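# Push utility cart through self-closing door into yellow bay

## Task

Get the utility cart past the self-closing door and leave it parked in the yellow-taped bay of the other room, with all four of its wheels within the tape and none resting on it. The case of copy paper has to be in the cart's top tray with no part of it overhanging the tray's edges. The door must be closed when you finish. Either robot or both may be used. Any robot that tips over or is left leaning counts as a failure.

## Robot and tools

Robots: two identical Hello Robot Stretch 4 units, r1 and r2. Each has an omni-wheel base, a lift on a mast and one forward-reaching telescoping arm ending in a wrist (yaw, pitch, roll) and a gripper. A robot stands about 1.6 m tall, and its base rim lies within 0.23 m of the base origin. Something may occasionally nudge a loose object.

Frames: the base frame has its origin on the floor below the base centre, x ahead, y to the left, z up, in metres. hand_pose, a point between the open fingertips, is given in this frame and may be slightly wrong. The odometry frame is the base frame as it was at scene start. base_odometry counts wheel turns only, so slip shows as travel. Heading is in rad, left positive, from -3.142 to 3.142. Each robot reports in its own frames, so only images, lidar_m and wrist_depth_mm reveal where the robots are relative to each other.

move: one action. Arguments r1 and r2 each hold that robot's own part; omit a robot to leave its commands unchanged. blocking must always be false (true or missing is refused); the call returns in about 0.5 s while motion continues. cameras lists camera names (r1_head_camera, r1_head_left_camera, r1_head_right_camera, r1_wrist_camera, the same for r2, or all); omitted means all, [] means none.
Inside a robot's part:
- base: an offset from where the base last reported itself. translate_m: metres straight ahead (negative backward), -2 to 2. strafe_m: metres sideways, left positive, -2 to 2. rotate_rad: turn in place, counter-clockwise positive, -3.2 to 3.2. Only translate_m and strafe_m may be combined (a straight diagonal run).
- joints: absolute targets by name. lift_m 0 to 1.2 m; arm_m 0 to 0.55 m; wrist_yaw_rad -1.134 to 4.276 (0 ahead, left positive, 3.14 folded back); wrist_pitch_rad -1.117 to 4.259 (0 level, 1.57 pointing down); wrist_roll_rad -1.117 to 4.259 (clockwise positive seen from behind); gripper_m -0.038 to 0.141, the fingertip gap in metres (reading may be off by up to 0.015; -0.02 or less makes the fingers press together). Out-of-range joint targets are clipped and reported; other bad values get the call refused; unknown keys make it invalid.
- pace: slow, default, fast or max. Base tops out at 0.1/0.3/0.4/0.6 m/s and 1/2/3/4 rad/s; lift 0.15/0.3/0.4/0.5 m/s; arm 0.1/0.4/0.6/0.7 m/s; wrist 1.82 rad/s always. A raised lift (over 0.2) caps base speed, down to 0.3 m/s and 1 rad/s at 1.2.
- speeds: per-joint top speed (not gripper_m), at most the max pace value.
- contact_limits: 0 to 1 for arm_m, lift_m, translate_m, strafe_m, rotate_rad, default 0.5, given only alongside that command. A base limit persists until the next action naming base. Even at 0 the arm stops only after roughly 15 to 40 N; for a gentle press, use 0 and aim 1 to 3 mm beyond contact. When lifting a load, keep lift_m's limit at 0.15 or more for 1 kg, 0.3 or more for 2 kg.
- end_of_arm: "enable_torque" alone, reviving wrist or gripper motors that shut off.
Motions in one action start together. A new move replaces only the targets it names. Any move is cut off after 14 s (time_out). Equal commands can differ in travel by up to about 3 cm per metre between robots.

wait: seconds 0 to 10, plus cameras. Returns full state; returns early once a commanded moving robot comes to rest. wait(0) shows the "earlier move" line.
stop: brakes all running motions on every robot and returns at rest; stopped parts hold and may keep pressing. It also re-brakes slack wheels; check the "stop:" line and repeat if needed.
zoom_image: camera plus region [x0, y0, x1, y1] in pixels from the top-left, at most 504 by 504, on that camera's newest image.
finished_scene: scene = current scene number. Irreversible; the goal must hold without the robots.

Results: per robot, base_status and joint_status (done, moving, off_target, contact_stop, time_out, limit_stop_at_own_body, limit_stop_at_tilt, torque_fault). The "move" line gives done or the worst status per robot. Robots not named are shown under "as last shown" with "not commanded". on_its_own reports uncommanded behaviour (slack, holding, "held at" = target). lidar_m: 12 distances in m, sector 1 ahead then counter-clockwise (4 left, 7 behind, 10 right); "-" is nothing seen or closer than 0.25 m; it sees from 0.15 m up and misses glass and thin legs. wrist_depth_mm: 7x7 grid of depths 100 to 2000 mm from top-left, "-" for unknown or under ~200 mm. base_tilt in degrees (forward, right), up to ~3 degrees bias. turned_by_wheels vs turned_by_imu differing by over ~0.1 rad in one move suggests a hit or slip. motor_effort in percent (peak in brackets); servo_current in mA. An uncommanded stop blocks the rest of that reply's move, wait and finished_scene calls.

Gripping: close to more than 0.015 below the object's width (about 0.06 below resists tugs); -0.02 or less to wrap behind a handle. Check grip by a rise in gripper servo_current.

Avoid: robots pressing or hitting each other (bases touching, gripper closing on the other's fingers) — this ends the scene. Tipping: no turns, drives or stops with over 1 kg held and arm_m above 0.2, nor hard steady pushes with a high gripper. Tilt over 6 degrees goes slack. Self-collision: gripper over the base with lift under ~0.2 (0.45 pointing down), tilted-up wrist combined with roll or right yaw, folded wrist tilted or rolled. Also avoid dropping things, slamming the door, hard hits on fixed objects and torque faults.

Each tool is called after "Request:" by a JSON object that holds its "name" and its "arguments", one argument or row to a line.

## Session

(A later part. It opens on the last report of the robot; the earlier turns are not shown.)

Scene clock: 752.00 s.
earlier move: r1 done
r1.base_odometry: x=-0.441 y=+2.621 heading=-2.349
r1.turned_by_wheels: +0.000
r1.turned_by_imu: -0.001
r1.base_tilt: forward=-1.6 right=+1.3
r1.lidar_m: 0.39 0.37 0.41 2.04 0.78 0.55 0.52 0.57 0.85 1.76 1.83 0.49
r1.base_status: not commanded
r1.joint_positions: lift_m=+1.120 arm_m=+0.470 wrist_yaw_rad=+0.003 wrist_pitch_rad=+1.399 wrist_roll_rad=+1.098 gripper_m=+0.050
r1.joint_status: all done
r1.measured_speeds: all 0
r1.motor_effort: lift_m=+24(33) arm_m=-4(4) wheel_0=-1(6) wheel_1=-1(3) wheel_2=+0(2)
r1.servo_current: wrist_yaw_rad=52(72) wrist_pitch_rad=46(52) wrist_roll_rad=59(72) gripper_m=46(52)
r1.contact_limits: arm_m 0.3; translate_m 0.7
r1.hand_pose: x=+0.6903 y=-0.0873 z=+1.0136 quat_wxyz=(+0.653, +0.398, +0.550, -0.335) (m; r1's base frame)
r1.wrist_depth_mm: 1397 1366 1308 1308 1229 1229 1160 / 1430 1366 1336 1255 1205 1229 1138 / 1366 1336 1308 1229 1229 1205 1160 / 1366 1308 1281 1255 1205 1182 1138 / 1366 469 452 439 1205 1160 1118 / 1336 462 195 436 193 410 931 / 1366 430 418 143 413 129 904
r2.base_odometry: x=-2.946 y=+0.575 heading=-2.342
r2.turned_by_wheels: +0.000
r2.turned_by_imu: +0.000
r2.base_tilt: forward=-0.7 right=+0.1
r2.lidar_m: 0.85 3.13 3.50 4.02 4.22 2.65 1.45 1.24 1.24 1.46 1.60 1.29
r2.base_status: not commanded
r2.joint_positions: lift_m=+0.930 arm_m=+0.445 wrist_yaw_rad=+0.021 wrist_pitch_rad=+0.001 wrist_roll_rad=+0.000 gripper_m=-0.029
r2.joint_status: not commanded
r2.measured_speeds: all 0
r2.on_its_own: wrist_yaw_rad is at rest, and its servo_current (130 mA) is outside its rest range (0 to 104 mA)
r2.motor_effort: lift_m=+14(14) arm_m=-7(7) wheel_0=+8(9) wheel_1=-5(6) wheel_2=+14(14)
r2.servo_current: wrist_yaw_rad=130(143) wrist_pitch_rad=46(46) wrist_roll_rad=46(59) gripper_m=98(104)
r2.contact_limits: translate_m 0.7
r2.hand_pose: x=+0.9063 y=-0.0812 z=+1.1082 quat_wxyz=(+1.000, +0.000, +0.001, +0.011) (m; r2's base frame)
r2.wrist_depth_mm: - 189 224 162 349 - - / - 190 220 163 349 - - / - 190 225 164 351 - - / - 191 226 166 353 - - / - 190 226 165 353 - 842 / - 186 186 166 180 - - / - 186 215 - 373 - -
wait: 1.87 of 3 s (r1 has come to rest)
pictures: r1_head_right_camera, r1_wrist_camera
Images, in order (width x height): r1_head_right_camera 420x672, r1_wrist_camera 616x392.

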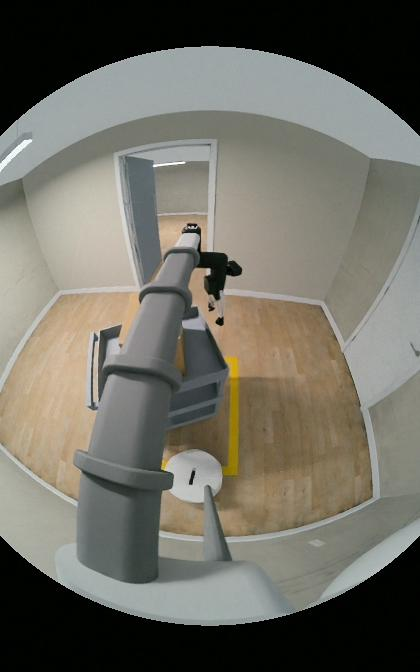

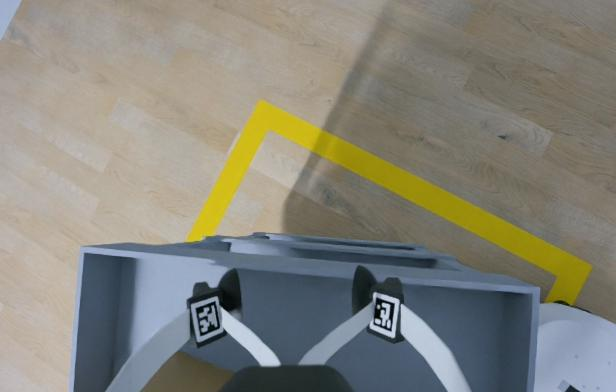

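Request:
{"name": "move", "arguments": {
  "blocking": false,
  "r1": {"base":{"strafe_m":-0.8},"joints":{"arm_m":0.1}},
  "r2": {"base":{"translate_m":0.14,"strafe_m":0.12},"pace":"slow","contact_limits":{"translate_m":0.7}},
  "cameras": []
}}

Request:
{"name": "wait", "arguments": {
  "seconds": 4,
  "cameras": []
}}

Request:
{"name": "wait", "arguments": {
  "seconds": 2,
  "cameras": ["r2_head_camera","r1_head_left_camera","r1_head_camera"]
}}

Scene clock: 758.93 s.
move: r1 moving; r2 moving
r1.base_odometry: x=-0.467 y=+2.647 heading=-2.349
r1.turned_by_wheels: +0.000
r1.turned_by_imu: +0.000
r1.base_tilt: forward=-1.6 right=+1.3
r1.lidar_m: 0.40 0.40 0.43 1.99 0.77 0.56 0.53 0.57 0.83 1.72 1.79 2.30
r1.base_status: strafe_m moving
r1.joint_positions: lift_m=+1.120 arm_m=+0.419 wrist_yaw_rad=+0.003 wrist_pitch_rad=+1.399 wrist_roll_rad=+1.098 gripper_m=+0.050
r1.joint_status: arm_m moving
r1.measured_speeds: translate_m=+0.000 strafe_m=-0.140 rotate_rad=+0.003 lift_m=+0.000 arm_m=-0.195 wrist_yaw_rad=+0.000 wrist_pitch_rad=+0.000 wrist_roll_rad=+0.000
r1.motor_effort: lift_m=+24(24) arm_m=-3(6) wheel_0=+7(9) wheel_1=-8(10) wheel_2=+0(1)
r1.servo_current: wrist_yaw_rad=46(59) wrist_pitch_rad=39(39) wrist_roll_rad=52(59) gripper_m=39(46)
r1.hand_pose: x=+0.6396 y=-0.0873 z=+1.0136 quat_wxyz=(+0.653, +0.398, +0.550, -0.335) (m; r1's base frame)
r1.wrist_depth_mm: 1430 1366 1336 1255 1229 1182 1138 / 1397 1366 1308 1255 1255 1205 1160 / 1397 1336 1308 1255 1229 1182 1160 / 1397 1336 1281 1205 1229 1182 1138 / 1366 477 466 1060 1205 1182 1118 / 459 462 195 436 193 991 946 / 459 424 442 143 418 917 917
r2.base_odometry: x=-2.947 y=+0.562 heading=-2.341
r2.turned_by_wheels: +0.001
r2.turned_by_imu: +0.002
r2.base_tilt: forward=-0.7 right=+0.1
r2.lidar_m: 0.85 3.17 3.49 4.01 4.19 2.69 1.46 1.24 1.26 1.44 1.59 1.27
r2.base_status: translate_m moving; strafe_m moving
r2.joint_positions: lift_m=+0.930 arm_m=+0.445 wrist_yaw_rad=+0.018 wrist_pitch_rad=+0.001 wrist_roll_rad=+0.000 gripper_m=-0.029
r2.joint_status: not commanded
r2.measured_speeds: translate_m=+0.039 strafe_m=+0.033 rotate_rad=-0.001 lift_m=+0.000 arm_m=+0.000 wrist_yaw_rad=+0.000 wrist_pitch_rad=+0.000 wrist_roll_rad=+0.000
r2.motor_effort: lift_m=+14(14) arm_m=-7(7) wheel_0=+4(7) wheel_1=+9(10) wheel_2=-1(13)
r2.servo_current: wrist_yaw_rad=104(137) wrist_pitch_rad=46(46) wrist_roll_rad=52(52) gripper_m=98(104)
r2.contact_limits: translate_m 0.7
r2.hand_pose: x=+0.9061 y=-0.0821 z=+1.1082 quat_wxyz=(+1.000, +0.000, +0.001, +0.009) (m; r2's base frame)
r2.wrist_depth_mm: - 190 223 161 349 - - / - 195 220 163 347 - - / - 191 220 164 349 - - / - 191 220 165 349 - - / - 192 227 166 353 - - / - 188 187 167 180 - - / - 184 216 - 370 - -
pictures: none
No camera images: "cameras" was empty.

Scene clock: 761.50 s.
earlier move: r1 moving; r2 done
r1.base_odometry: x=-0.970 y=+3.142 heading=-2.349
r1.turned_by_wheels: +0.000
r1.turned_by_imu: -0.005
r1.base_tilt: forward=-1.6 right=+1.2
r1.lidar_m: 2.21 0.89 0.74 1.09 0.78 0.56 0.53 0.59 0.84 1.03 1.08 1.49
r1.base_status: strafe_m moving
r1.joint_positions: lift_m=+1.120 arm_m=+0.100 wrist_yaw_rad=+0.002 wrist_pitch_rad=+1.399 wrist_roll_rad=+1.098 gripper_m=+0.050
r1.joint_status: all done
r1.measured_speeds: translate_m=+0.000 strafe_m=-0.188 rotate_rad=+0.003 lift_m=+0.000 arm_m=+0.000 wrist_yaw_rad=+0.000 wrist_pitch_rad=+0.000 wrist_roll_rad=+0.000
r1.motor_effort: lift_m=+23(24) arm_m=-4(7) wheel_0=+2(11) wheel_1=-1(11) wheel_2=+0(2)
r1.servo_current: wrist_yaw_rad=39(72) wrist_pitch_rad=46(46) wrist_roll_rad=65(65) gripper_m=46(52)
r1.hand_pose: x=+0.3204 y=-0.0873 z=+1.0136 quat_wxyz=(+0.653, +0.399, +0.550, -0.335) (m; r1's base frame)
r1.wrist_depth_mm: 1430 1366 1336 1336 1229 1229 1160 / 1430 1336 1281 1281 1229 1182 1160 / 1366 1336 1281 1255 1229 1182 1138 / 1397 1308 1281 1255 1205 1160 1138 / 1366 1308 1281 1229 1182 1160 1118 / 1336 1308 196 1229 190 960 1098 / 1308 1255 1255 154 960 931 1098
r2.base_odometry: x=-2.957 y=+0.391 heading=-2.339
r2.turned_by_wheels: +0.001
r2.turned_by_imu: +0.006
r2.base_tilt: forward=-0.7 right=+0.0
r2.lidar_m: 0.84 3.12 3.33 3.86 4.22 2.94 1.67 1.42 1.42 1.63 1.57 1.17
r2.base_status: done
r2.joint_positions: lift_m=+0.930 arm_m=+0.445 wrist_yaw_rad=+0.018 wrist_pitch_rad=+0.001 wrist_roll_rad=+0.000 gripper_m=-0.029
r2.joint_status: not commanded
r2.measured_speeds: all 0
r2.motor_effort: lift_m=+14(14) arm_m=-6(7) wheel_0=+10(14) wheel_1=+10(14) wheel_2=+8(13)
r2.servo_current: wrist_yaw_rad=104(137) wrist_pitch_rad=39(52) wrist_roll_rad=52(59) gripper_m=98(104)
r2.contact_limits: translate_m 0.7
r2.hand_pose: x=+0.9060 y=-0.0821 z=+1.1082 quat_wxyz=(+1.000, +0.000, +0.001, +0.009) (m; r2's base frame)
r2.wrist_depth_mm: - 206 220 162 300 357 - / - 206 221 163 301 357 - / - 211 225 163 303 362 - / - 208 226 169 303 362 - / - 208 227 165 304 368 - / - 209 182 165 293 377 - / - 217 224 - 315 382 -
wait: 2.57 of 4 s (r2 has come to rest)
pictures: none
No camera images: "cameras" was empty.

Scene clock: 762.43 s.
earlier move: r1 done
r1.base_odometry: x=-1.011 y=+3.183 heading=-2.349
r1.turned_by_wheels: +0.000
r1.turned_by_imu: +0.000
r1.base_tilt: forward=-1.6 right=+1.3
r1.lidar_m: 2.22 1.03 0.78 1.15 0.80 0.57 0.56 0.58 0.85 0.96 1.03 1.41
r1.base_status: done
r1.joint_positions: lift_m=+1.120 arm_m=+0.100 wrist_yaw_rad=+0.002 wrist_pitch_rad=+1.399 wrist_roll_rad=+1.098 gripper_m=+0.050
r1.joint_status: all done
r1.measured_speeds: all 0
r1.motor_effort: lift_m=+23(24) arm_m=-4(7) wheel_0=+2(11) wheel_1=+0(11) wheel_2=+0(2)
r1.servo_current: wrist_yaw_rad=46(72) wrist_pitch_rad=39(52) wrist_roll_rad=52(72) gripper_m=46(52)
r1.hand_pose: x=+0.3204 y=-0.0873 z=+1.0136 quat_wxyz=(+0.653, +0.399, +0.550, -0.335) (m; r1's base frame)
r1.wrist_depth_mm: 1430 1366 1308 1281 1229 1182 1160 / 1397 1336 1336 1281 1205 1182 1160 / 1397 1336 1308 1255 1205 1160 1138 / 1366 1336 1308 1229 1205 1182 1138 / 1336 1308 1281 1229 1182 1160 1138 / 1336 1308 195 1229 190 946 1118 / 1336 1255 1255 154 960 946 1118
r2.base_odometry: x=-2.957 y=+0.391 heading=-2.339
r2.turned_by_wheels: +0.000
r2.turned_by_imu: +0.000
r2.base_tilt: forward=-0.7 right=+0.1
r2.lidar_m: 0.83 3.18 3.31 3.79 4.23 3.01 1.66 1.42 1.42 1.65 1.58 1.16
r2.base_status: done
r2.joint_positions: lift_m=+0.930 arm_m=+0.445 wrist_yaw_rad=+0.018 wrist_pitch_rad=+0.001 wrist_roll_rad=+0.000 gripper_m=-0.029
r2.joint_status: not commanded
r2.measured_speeds: all 0
r2.on_its_own: wrist_yaw_rad is at rest, and its servo_current (111 mA) is outside its rest range (0 to 104 mA)
r2.motor_effort: lift_m=+14(14) arm_m=-7(7) wheel_0=+10(14) wheel_1=+10(14) wheel_2=+8(13)
r2.servo_current: wrist_yaw_rad=111(137) wrist_pitch_rad=46(52) wrist_roll_rad=46(59) gripper_m=104(104)
r2.contact_limits: translate_m 0.7
r2.hand_pose: x=+0.9060 y=-0.0821 z=+1.1082 quat_wxyz=(+1.000, +0.000, +0.001, +0.009) (m; r2's base frame)
r2.wrist_depth_mm: - 206 220 163 303 362 - / - 207 221 163 301 359 - / - 210 226 163 301 362 - / - 208 227 169 303 364 - / - 208 227 164 304 364 - / - 208 183 165 294 377 - / - 216 224 - 317 382 -
wait: 0.93 of 2 s (r1 has come to rest)
pictures: r1_head_camera, r1_head_left_camera, r2_head_camera
Images, in order (width x height): r1_head_camera 420x560, r1_head_left_camera 420x672, r2_head_camera 420x560.

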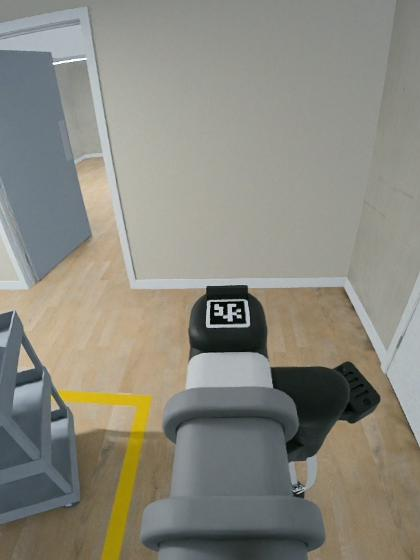

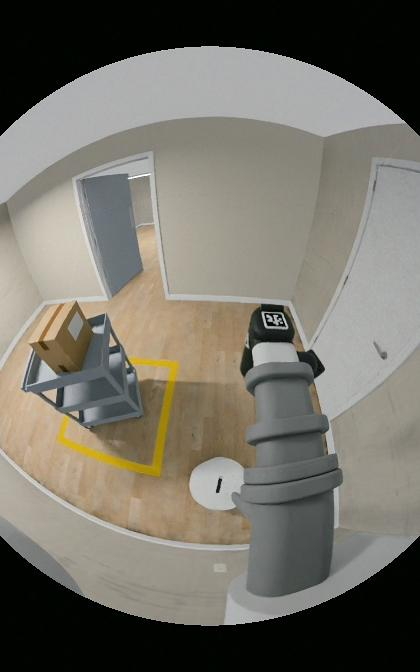

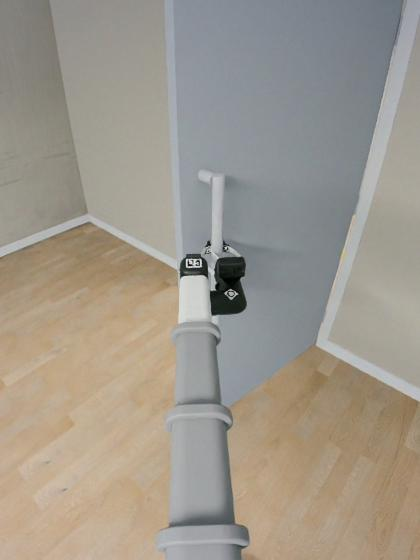

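Request:
{"name": "move", "arguments": {
  "blocking": false,
  "r2": {"base":{"translate_m":0.15,"strafe_m":0.14},"pace":"slow","contact_limits":{"translate_m":0.7}},
  "cameras": ["r1_head_left_camera"]
}}

Request:
{"name": "zoom_image", "arguments": {
  "camera": "r1_head_left_camera",
  "region": [20, 340, 200, 490]
}}

Request:
{"name": "wait", "arguments": {
  "seconds": 4,
  "cameras": []
}}

Request:
{"name": "move", "arguments": {
  "blocking": false,
  "r2": {"base":{"translate_m":0.14,"strafe_m":0.08},"pace":"slow","contact_limits":{"translate_m":0.7}},
  "cameras": []
}}

Request:
{"name": "wait", "arguments": {
  "seconds": 4,
  "cameras": ["r2_head_camera"]
}}

Scene clock: 768.83 s.
move: r2 moving
r1: as last shown
r1.lidar_m: 2.21 1.02 0.78 1.14 0.79 0.56 0.55 0.58 0.86 0.97 1.04 1.40
r1.motor_effort: lift_m=+24(24) arm_m=-4(4) wheel_0=+1(2) wheel_1=+0(1) wheel_2=+0(0)
r1.servo_current: wrist_yaw_rad=46(59) wrist_pitch_rad=46(52) wrist_roll_rad=59(59) gripper_m=39(39)
r1.wrist_depth_mm: 1430 1366 1366 1255 1205 1160 1182 / 1397 1308 1308 1308 1205 1205 1160 / 1397 1336 1308 1229 1205 1205 1138 / 1336 1308 1229 1229 1182 1160 1138 / 1336 1336 1308 1229 1160 1138 1160 / 1366 1281 195 1205 191 946 1098 / 1336 1255 1255 154 960 917 1098
r2.base_odometry: x=-2.957 y=+0.378 heading=-2.338
r2.turned_by_wheels: +0.002
r2.turned_by_imu: +0.003
r2.base_tilt: forward=-0.7 right=+0.0
r2.lidar_m: 0.86 3.15 3.30 3.83 4.22 3.02 1.64 1.44 1.45 1.64 1.58 1.15
r2.base_status: translate_m moving; strafe_m moving
r2.joint_positions: lift_m=+0.930 arm_m=+0.445 wrist_yaw_rad=+0.018 wrist_pitch_rad=+0.001 wrist_roll_rad=+0.000 gripper_m=-0.029
r2.joint_status: not commanded
r2.measured_speeds: translate_m=+0.037 strafe_m=+0.035 rotate_rad=+0.001 lift_m=+0.000 arm_m=+0.000 wrist_yaw_rad=+0.000 wrist_pitch_rad=+0.000 wrist_roll_rad=+0.000
r2.motor_effort: lift_m=+14(14) arm_m=-7(7) wheel_0=+7(12) wheel_1=+12(14) wheel_2=+1(6)
r2.servo_current: wrist_yaw_rad=98(117) wrist_pitch_rad=39(46) wrist_roll_rad=46(52) gripper_m=98(98)
r2.contact_limits: translate_m 0.7
r2.hand_pose: x=+0.9060 y=-0.0821 z=+1.1082 quat_wxyz=(+1.000, +0.000, +0.001, +0.009) (m; r2's base frame)
r2.wrist_depth_mm: - 205 226 167 298 355 - / - 206 224 167 298 355 - / - 211 225 163 298 357 - / - 208 225 167 303 359 - / - 211 226 164 301 362 - / - 209 184 165 286 364 - / - 216 224 - 314 - -
pictures: r1_head_left_camera
Images, in order (width x height): r1_head_left_camera 420x672.

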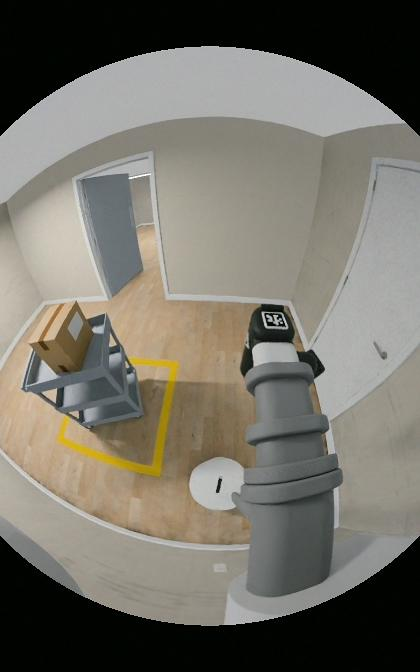

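Scaled by 2.800 from the camera's 420x672 image, which has a finer 600x960 frame.

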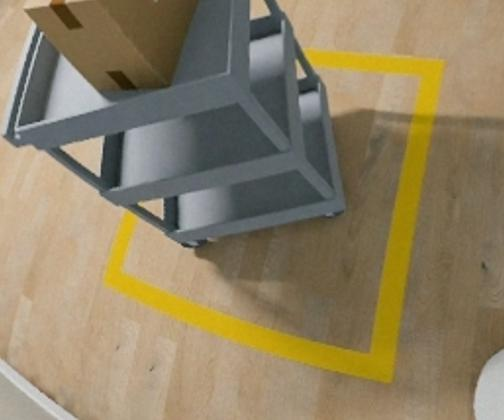

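Scene clock: 771.63 s.
earlier move: r2 done
r1.base_odometry: x=-1.011 y=+3.183 heading=-2.349
r1.turned_by_wheels: +0.000
r1.turned_by_imu: +0.000
r1.base_tilt: forward=-1.6 right=+1.3
r1.lidar_m: 2.21 1.01 0.78 1.15 0.81 0.58 0.52 0.58 0.86 0.98 1.03 1.42
r1.base_status: not commanded
r1.joint_positions: lift_m=+1.120 arm_m=+0.100 wrist_yaw_rad=+0.002 wrist_pitch_rad=+1.399 wrist_roll_rad=+1.098 gripper_m=+0.050
r1.joint_status: not commanded
r1.measured_speeds: all 0
r1.motor_effort: lift_m=+23(24) arm_m=-4(5) wheel_0=+2(2) wheel_1=-1(1) wheel_2=+0(0)
r1.servo_current: wrist_yaw_rad=39(65) wrist_pitch_rad=46(52) wrist_roll_rad=52(65) gripper_m=33(46)
r1.hand_pose: x=+0.3204 y=-0.0873 z=+1.0136 quat_wxyz=(+0.653, +0.399, +0.550, -0.335) (m; r1's base frame)
r1.wrist_depth_mm: 1430 1397 1308 1255 1229 1205 1160 / 1430 1366 1281 1308 1229 1182 1160 / 1397 1336 1281 1255 1255 1160 1160 / 1366 1366 1308 1229 1229 1160 1138 / 1397 1336 1281 1229 1182 1118 1118 / 1336 1308 195 1205 190 946 1098 / 1308 1281 1229 154 960 931 1118
r2.base_odometry: x=-2.961 y=+0.186 heading=-2.341
r2.turned_by_wheels: -0.004
r2.turned_by_imu: -0.012
r2.base_tilt: forward=-0.6 right=+0.1
r2.lidar_m: 0.86 3.11 3.12 3.60 4.22 3.47 1.91 1.63 1.64 1.88 1.59 1.03
r2.base_status: done
r2.joint_positions: lift_m=+0.930 arm_m=+0.445 wrist_yaw_rad=-0.001 wrist_pitch_rad=+0.001 wrist_roll_rad=+0.000 gripper_m=-0.029
r2.joint_status: not commanded
r2.measured_speeds: all 0
r2.motor_effort: lift_m=+14(15) arm_m=-7(7) wheel_0=-17(23) wheel_1=-2(14) wheel_2=-5(8)
r2.servo_current: wrist_yaw_rad=39(117) wrist_pitch_rad=46(46) wrist_roll_rad=33(65) gripper_m=98(104)
r2.contact_limits: translate_m 0.7
r2.hand_pose: x=+0.9044 y=-0.0876 z=+1.1082 quat_wxyz=(+1.000, +0.000, +0.001, +0.000) (m; r2's base frame)
r2.wrist_depth_mm: - - 227 164 274 312 345 / - - 225 163 278 312 353 / - - 227 166 278 314 355 / - - 229 164 279 317 357 / - - 229 168 281 317 359 / - - 186 167 179 325 366 / - - 228 - 293 324 366
wait: 2.80 of 4 s (r2 has come to rest)
pictures: none
No camera images: "cameras" was empty.

Scene clock: 772.13 s.
move: r2 moving
r1: as last shown
r1.lidar_m: 2.21 1.02 0.78 1.18 0.78 0.56 0.55 0.58 0.87 0.97 1.04 1.41
r1.motor_effort: lift_m=+24(24) arm_m=-4(4) wheel_0=+1(2) wheel_1=+0(1) wheel_2=+0(0)
r1.servo_current: wrist_yaw_rad=72(72) wrist_pitch_rad=39(46) wrist_roll_rad=52(59) gripper_m=52(52)
r1.wrist_depth_mm: 1397 1336 1336 1308 1281 1205 1160 / 1397 1336 1336 1281 1229 1182 1138 / 1397 1366 1308 1255 1205 1182 1160 / 1366 1308 1281 1229 1205 1138 1138 / 1397 1336 1281 1255 1160 1118 1138 / 1336 1308 195 1229 190 960 1118 / 1366 1308 1229 154 976 946 1098
r2.base_odometry: x=-2.964 y=+0.172 heading=-2.343
r2.turned_by_wheels: -0.001
r2.turned_by_imu: -0.002
r2.base_tilt: forward=-0.7 right=+0.1
r2.lidar_m: 0.85 3.04 3.11 3.56 4.25 3.47 1.97 1.64 1.64 1.85 1.58 1.03
r2.base_status: translate_m moving; strafe_m moving
r2.joint_positions: lift_m=+0.930 arm_m=+0.445 wrist_yaw_rad=-0.001 wrist_pitch_rad=+0.001 wrist_roll_rad=+0.000 gripper_m=-0.029
r2.joint_status: not commanded
r2.measured_speeds: translate_m=+0.048 strafe_m=+0.028 rotate_rad=-0.002 lift_m=+0.000 arm_m=+0.000 wrist_yaw_rad=+0.000 wrist_pitch_rad=+0.000 wrist_roll_rad=+0.000
r2.motor_effort: lift_m=+14(14) arm_m=-7(7) wheel_0=-8(19) wheel_1=+2(4) wheel_2=-8(9)
r2.servo_current: wrist_yaw_rad=46(52) wrist_pitch_rad=33(46) wrist_roll_rad=46(59) gripper_m=91(104)
r2.contact_limits: translate_m 0.7
r2.hand_pose: x=+0.9044 y=-0.0876 z=+1.1082 quat_wxyz=(+1.000, +0.000, +0.001, +0.000) (m; r2's base frame)
r2.wrist_depth_mm: - - 227 164 273 309 342 / - - 226 162 276 309 349 / - - 227 167 277 310 343 / - - 229 165 278 312 351 / - - 229 168 279 314 355 / - - 184 167 180 324 359 / - - 228 - 290 322 355
pictures: none
No camera images: "cameras" was empty.

Scene clock: 774.40 s.
earlier move: r2 done
r1.base_odometry: x=-1.011 y=+3.183 heading=-2.349
r1.turned_by_wheels: +0.000
r1.turned_by_imu: +0.000
r1.base_tilt: forward=-1.6 right=+1.3
r1.lidar_m: 2.20 1.03 0.79 1.16 0.78 0.59 0.53 0.59 0.85 0.98 1.03 1.43
r1.base_status: not commanded
r1.joint_positions: lift_m=+1.120 arm_m=+0.100 wrist_yaw_rad=+0.002 wrist_pitch_rad=+1.399 wrist_roll_rad=+1.098 gripper_m=+0.050
r1.joint_status: not commanded
r1.measured_speeds: all 0
r1.motor_effort: lift_m=+24(24) arm_m=-4(4) wheel_0=+1(2) wheel_1=-1(1) wheel_2=+0(0)
r1.servo_current: wrist_yaw_rad=46(72) wrist_pitch_rad=39(52) wrist_roll_rad=52(65) gripper_m=33(52)
r1.hand_pose: x=+0.3204 y=-0.0873 z=+1.0136 quat_wxyz=(+0.653, +0.399, +0.550, -0.335) (m; r1's base frame)
r1.wrist_depth_mm: 1397 1397 1308 1308 1229 1182 1182 / 1397 1366 1336 1281 1229 1160 1160 / 1366 1308 1255 1255 1205 1205 1160 / 1366 1308 1281 1205 1205 1182 1138 / 1397 1308 1255 1229 1182 1138 1098 / 1366 1281 194 1229 190 931 1118 / 1308 1255 1229 155 946 917 1098
r2.base_odometry: x=-3.001 y=+0.030 heading=-2.343
r2.turned_by_wheels: +0.000
r2.turned_by_imu: -0.022
r2.base_tilt: forward=-0.6 right=+0.1
r2.lidar_m: 0.85 2.86 2.96 3.35 4.26 4.05 2.17 1.81 1.78 1.86 1.55 1.01
r2.base_status: done
r2.joint_positions: lift_m=+0.930 arm_m=+0.445 wrist_yaw_rad=-0.004 wrist_pitch_rad=+0.001 wrist_roll_rad=+0.000 gripper_m=-0.029
r2.joint_status: not commanded
r2.measured_speeds: all 0
r2.motor_effort: lift_m=+14(14) arm_m=-7(8) wheel_0=-13(19) wheel_1=-6(7) wheel_2=-4(12)
r2.servo_current: wrist_yaw_rad=46(65) wrist_pitch_rad=46(46) wrist_roll_rad=52(59) gripper_m=98(104)
r2.contact_limits: translate_m 0.7
r2.hand_pose: x=+0.9042 y=-0.0885 z=+1.1082 quat_wxyz=(+1.000, +0.000, +0.001, -0.002) (m; r2's base frame)
r2.wrist_depth_mm: - - 229 164 262 281 300 / - - 229 163 263 283 300 / - - 231 167 264 283 303 / - - 231 165 265 286 306 / - - 233 168 267 287 307 / - - 185 168 180 291 309 / - - 232 - 272 286 314
wait: 2.27 of 4 s (r2 has come to rest)
pictures: r2_head_camera
Images, in order (width x height): r2_head_camera 420x560.

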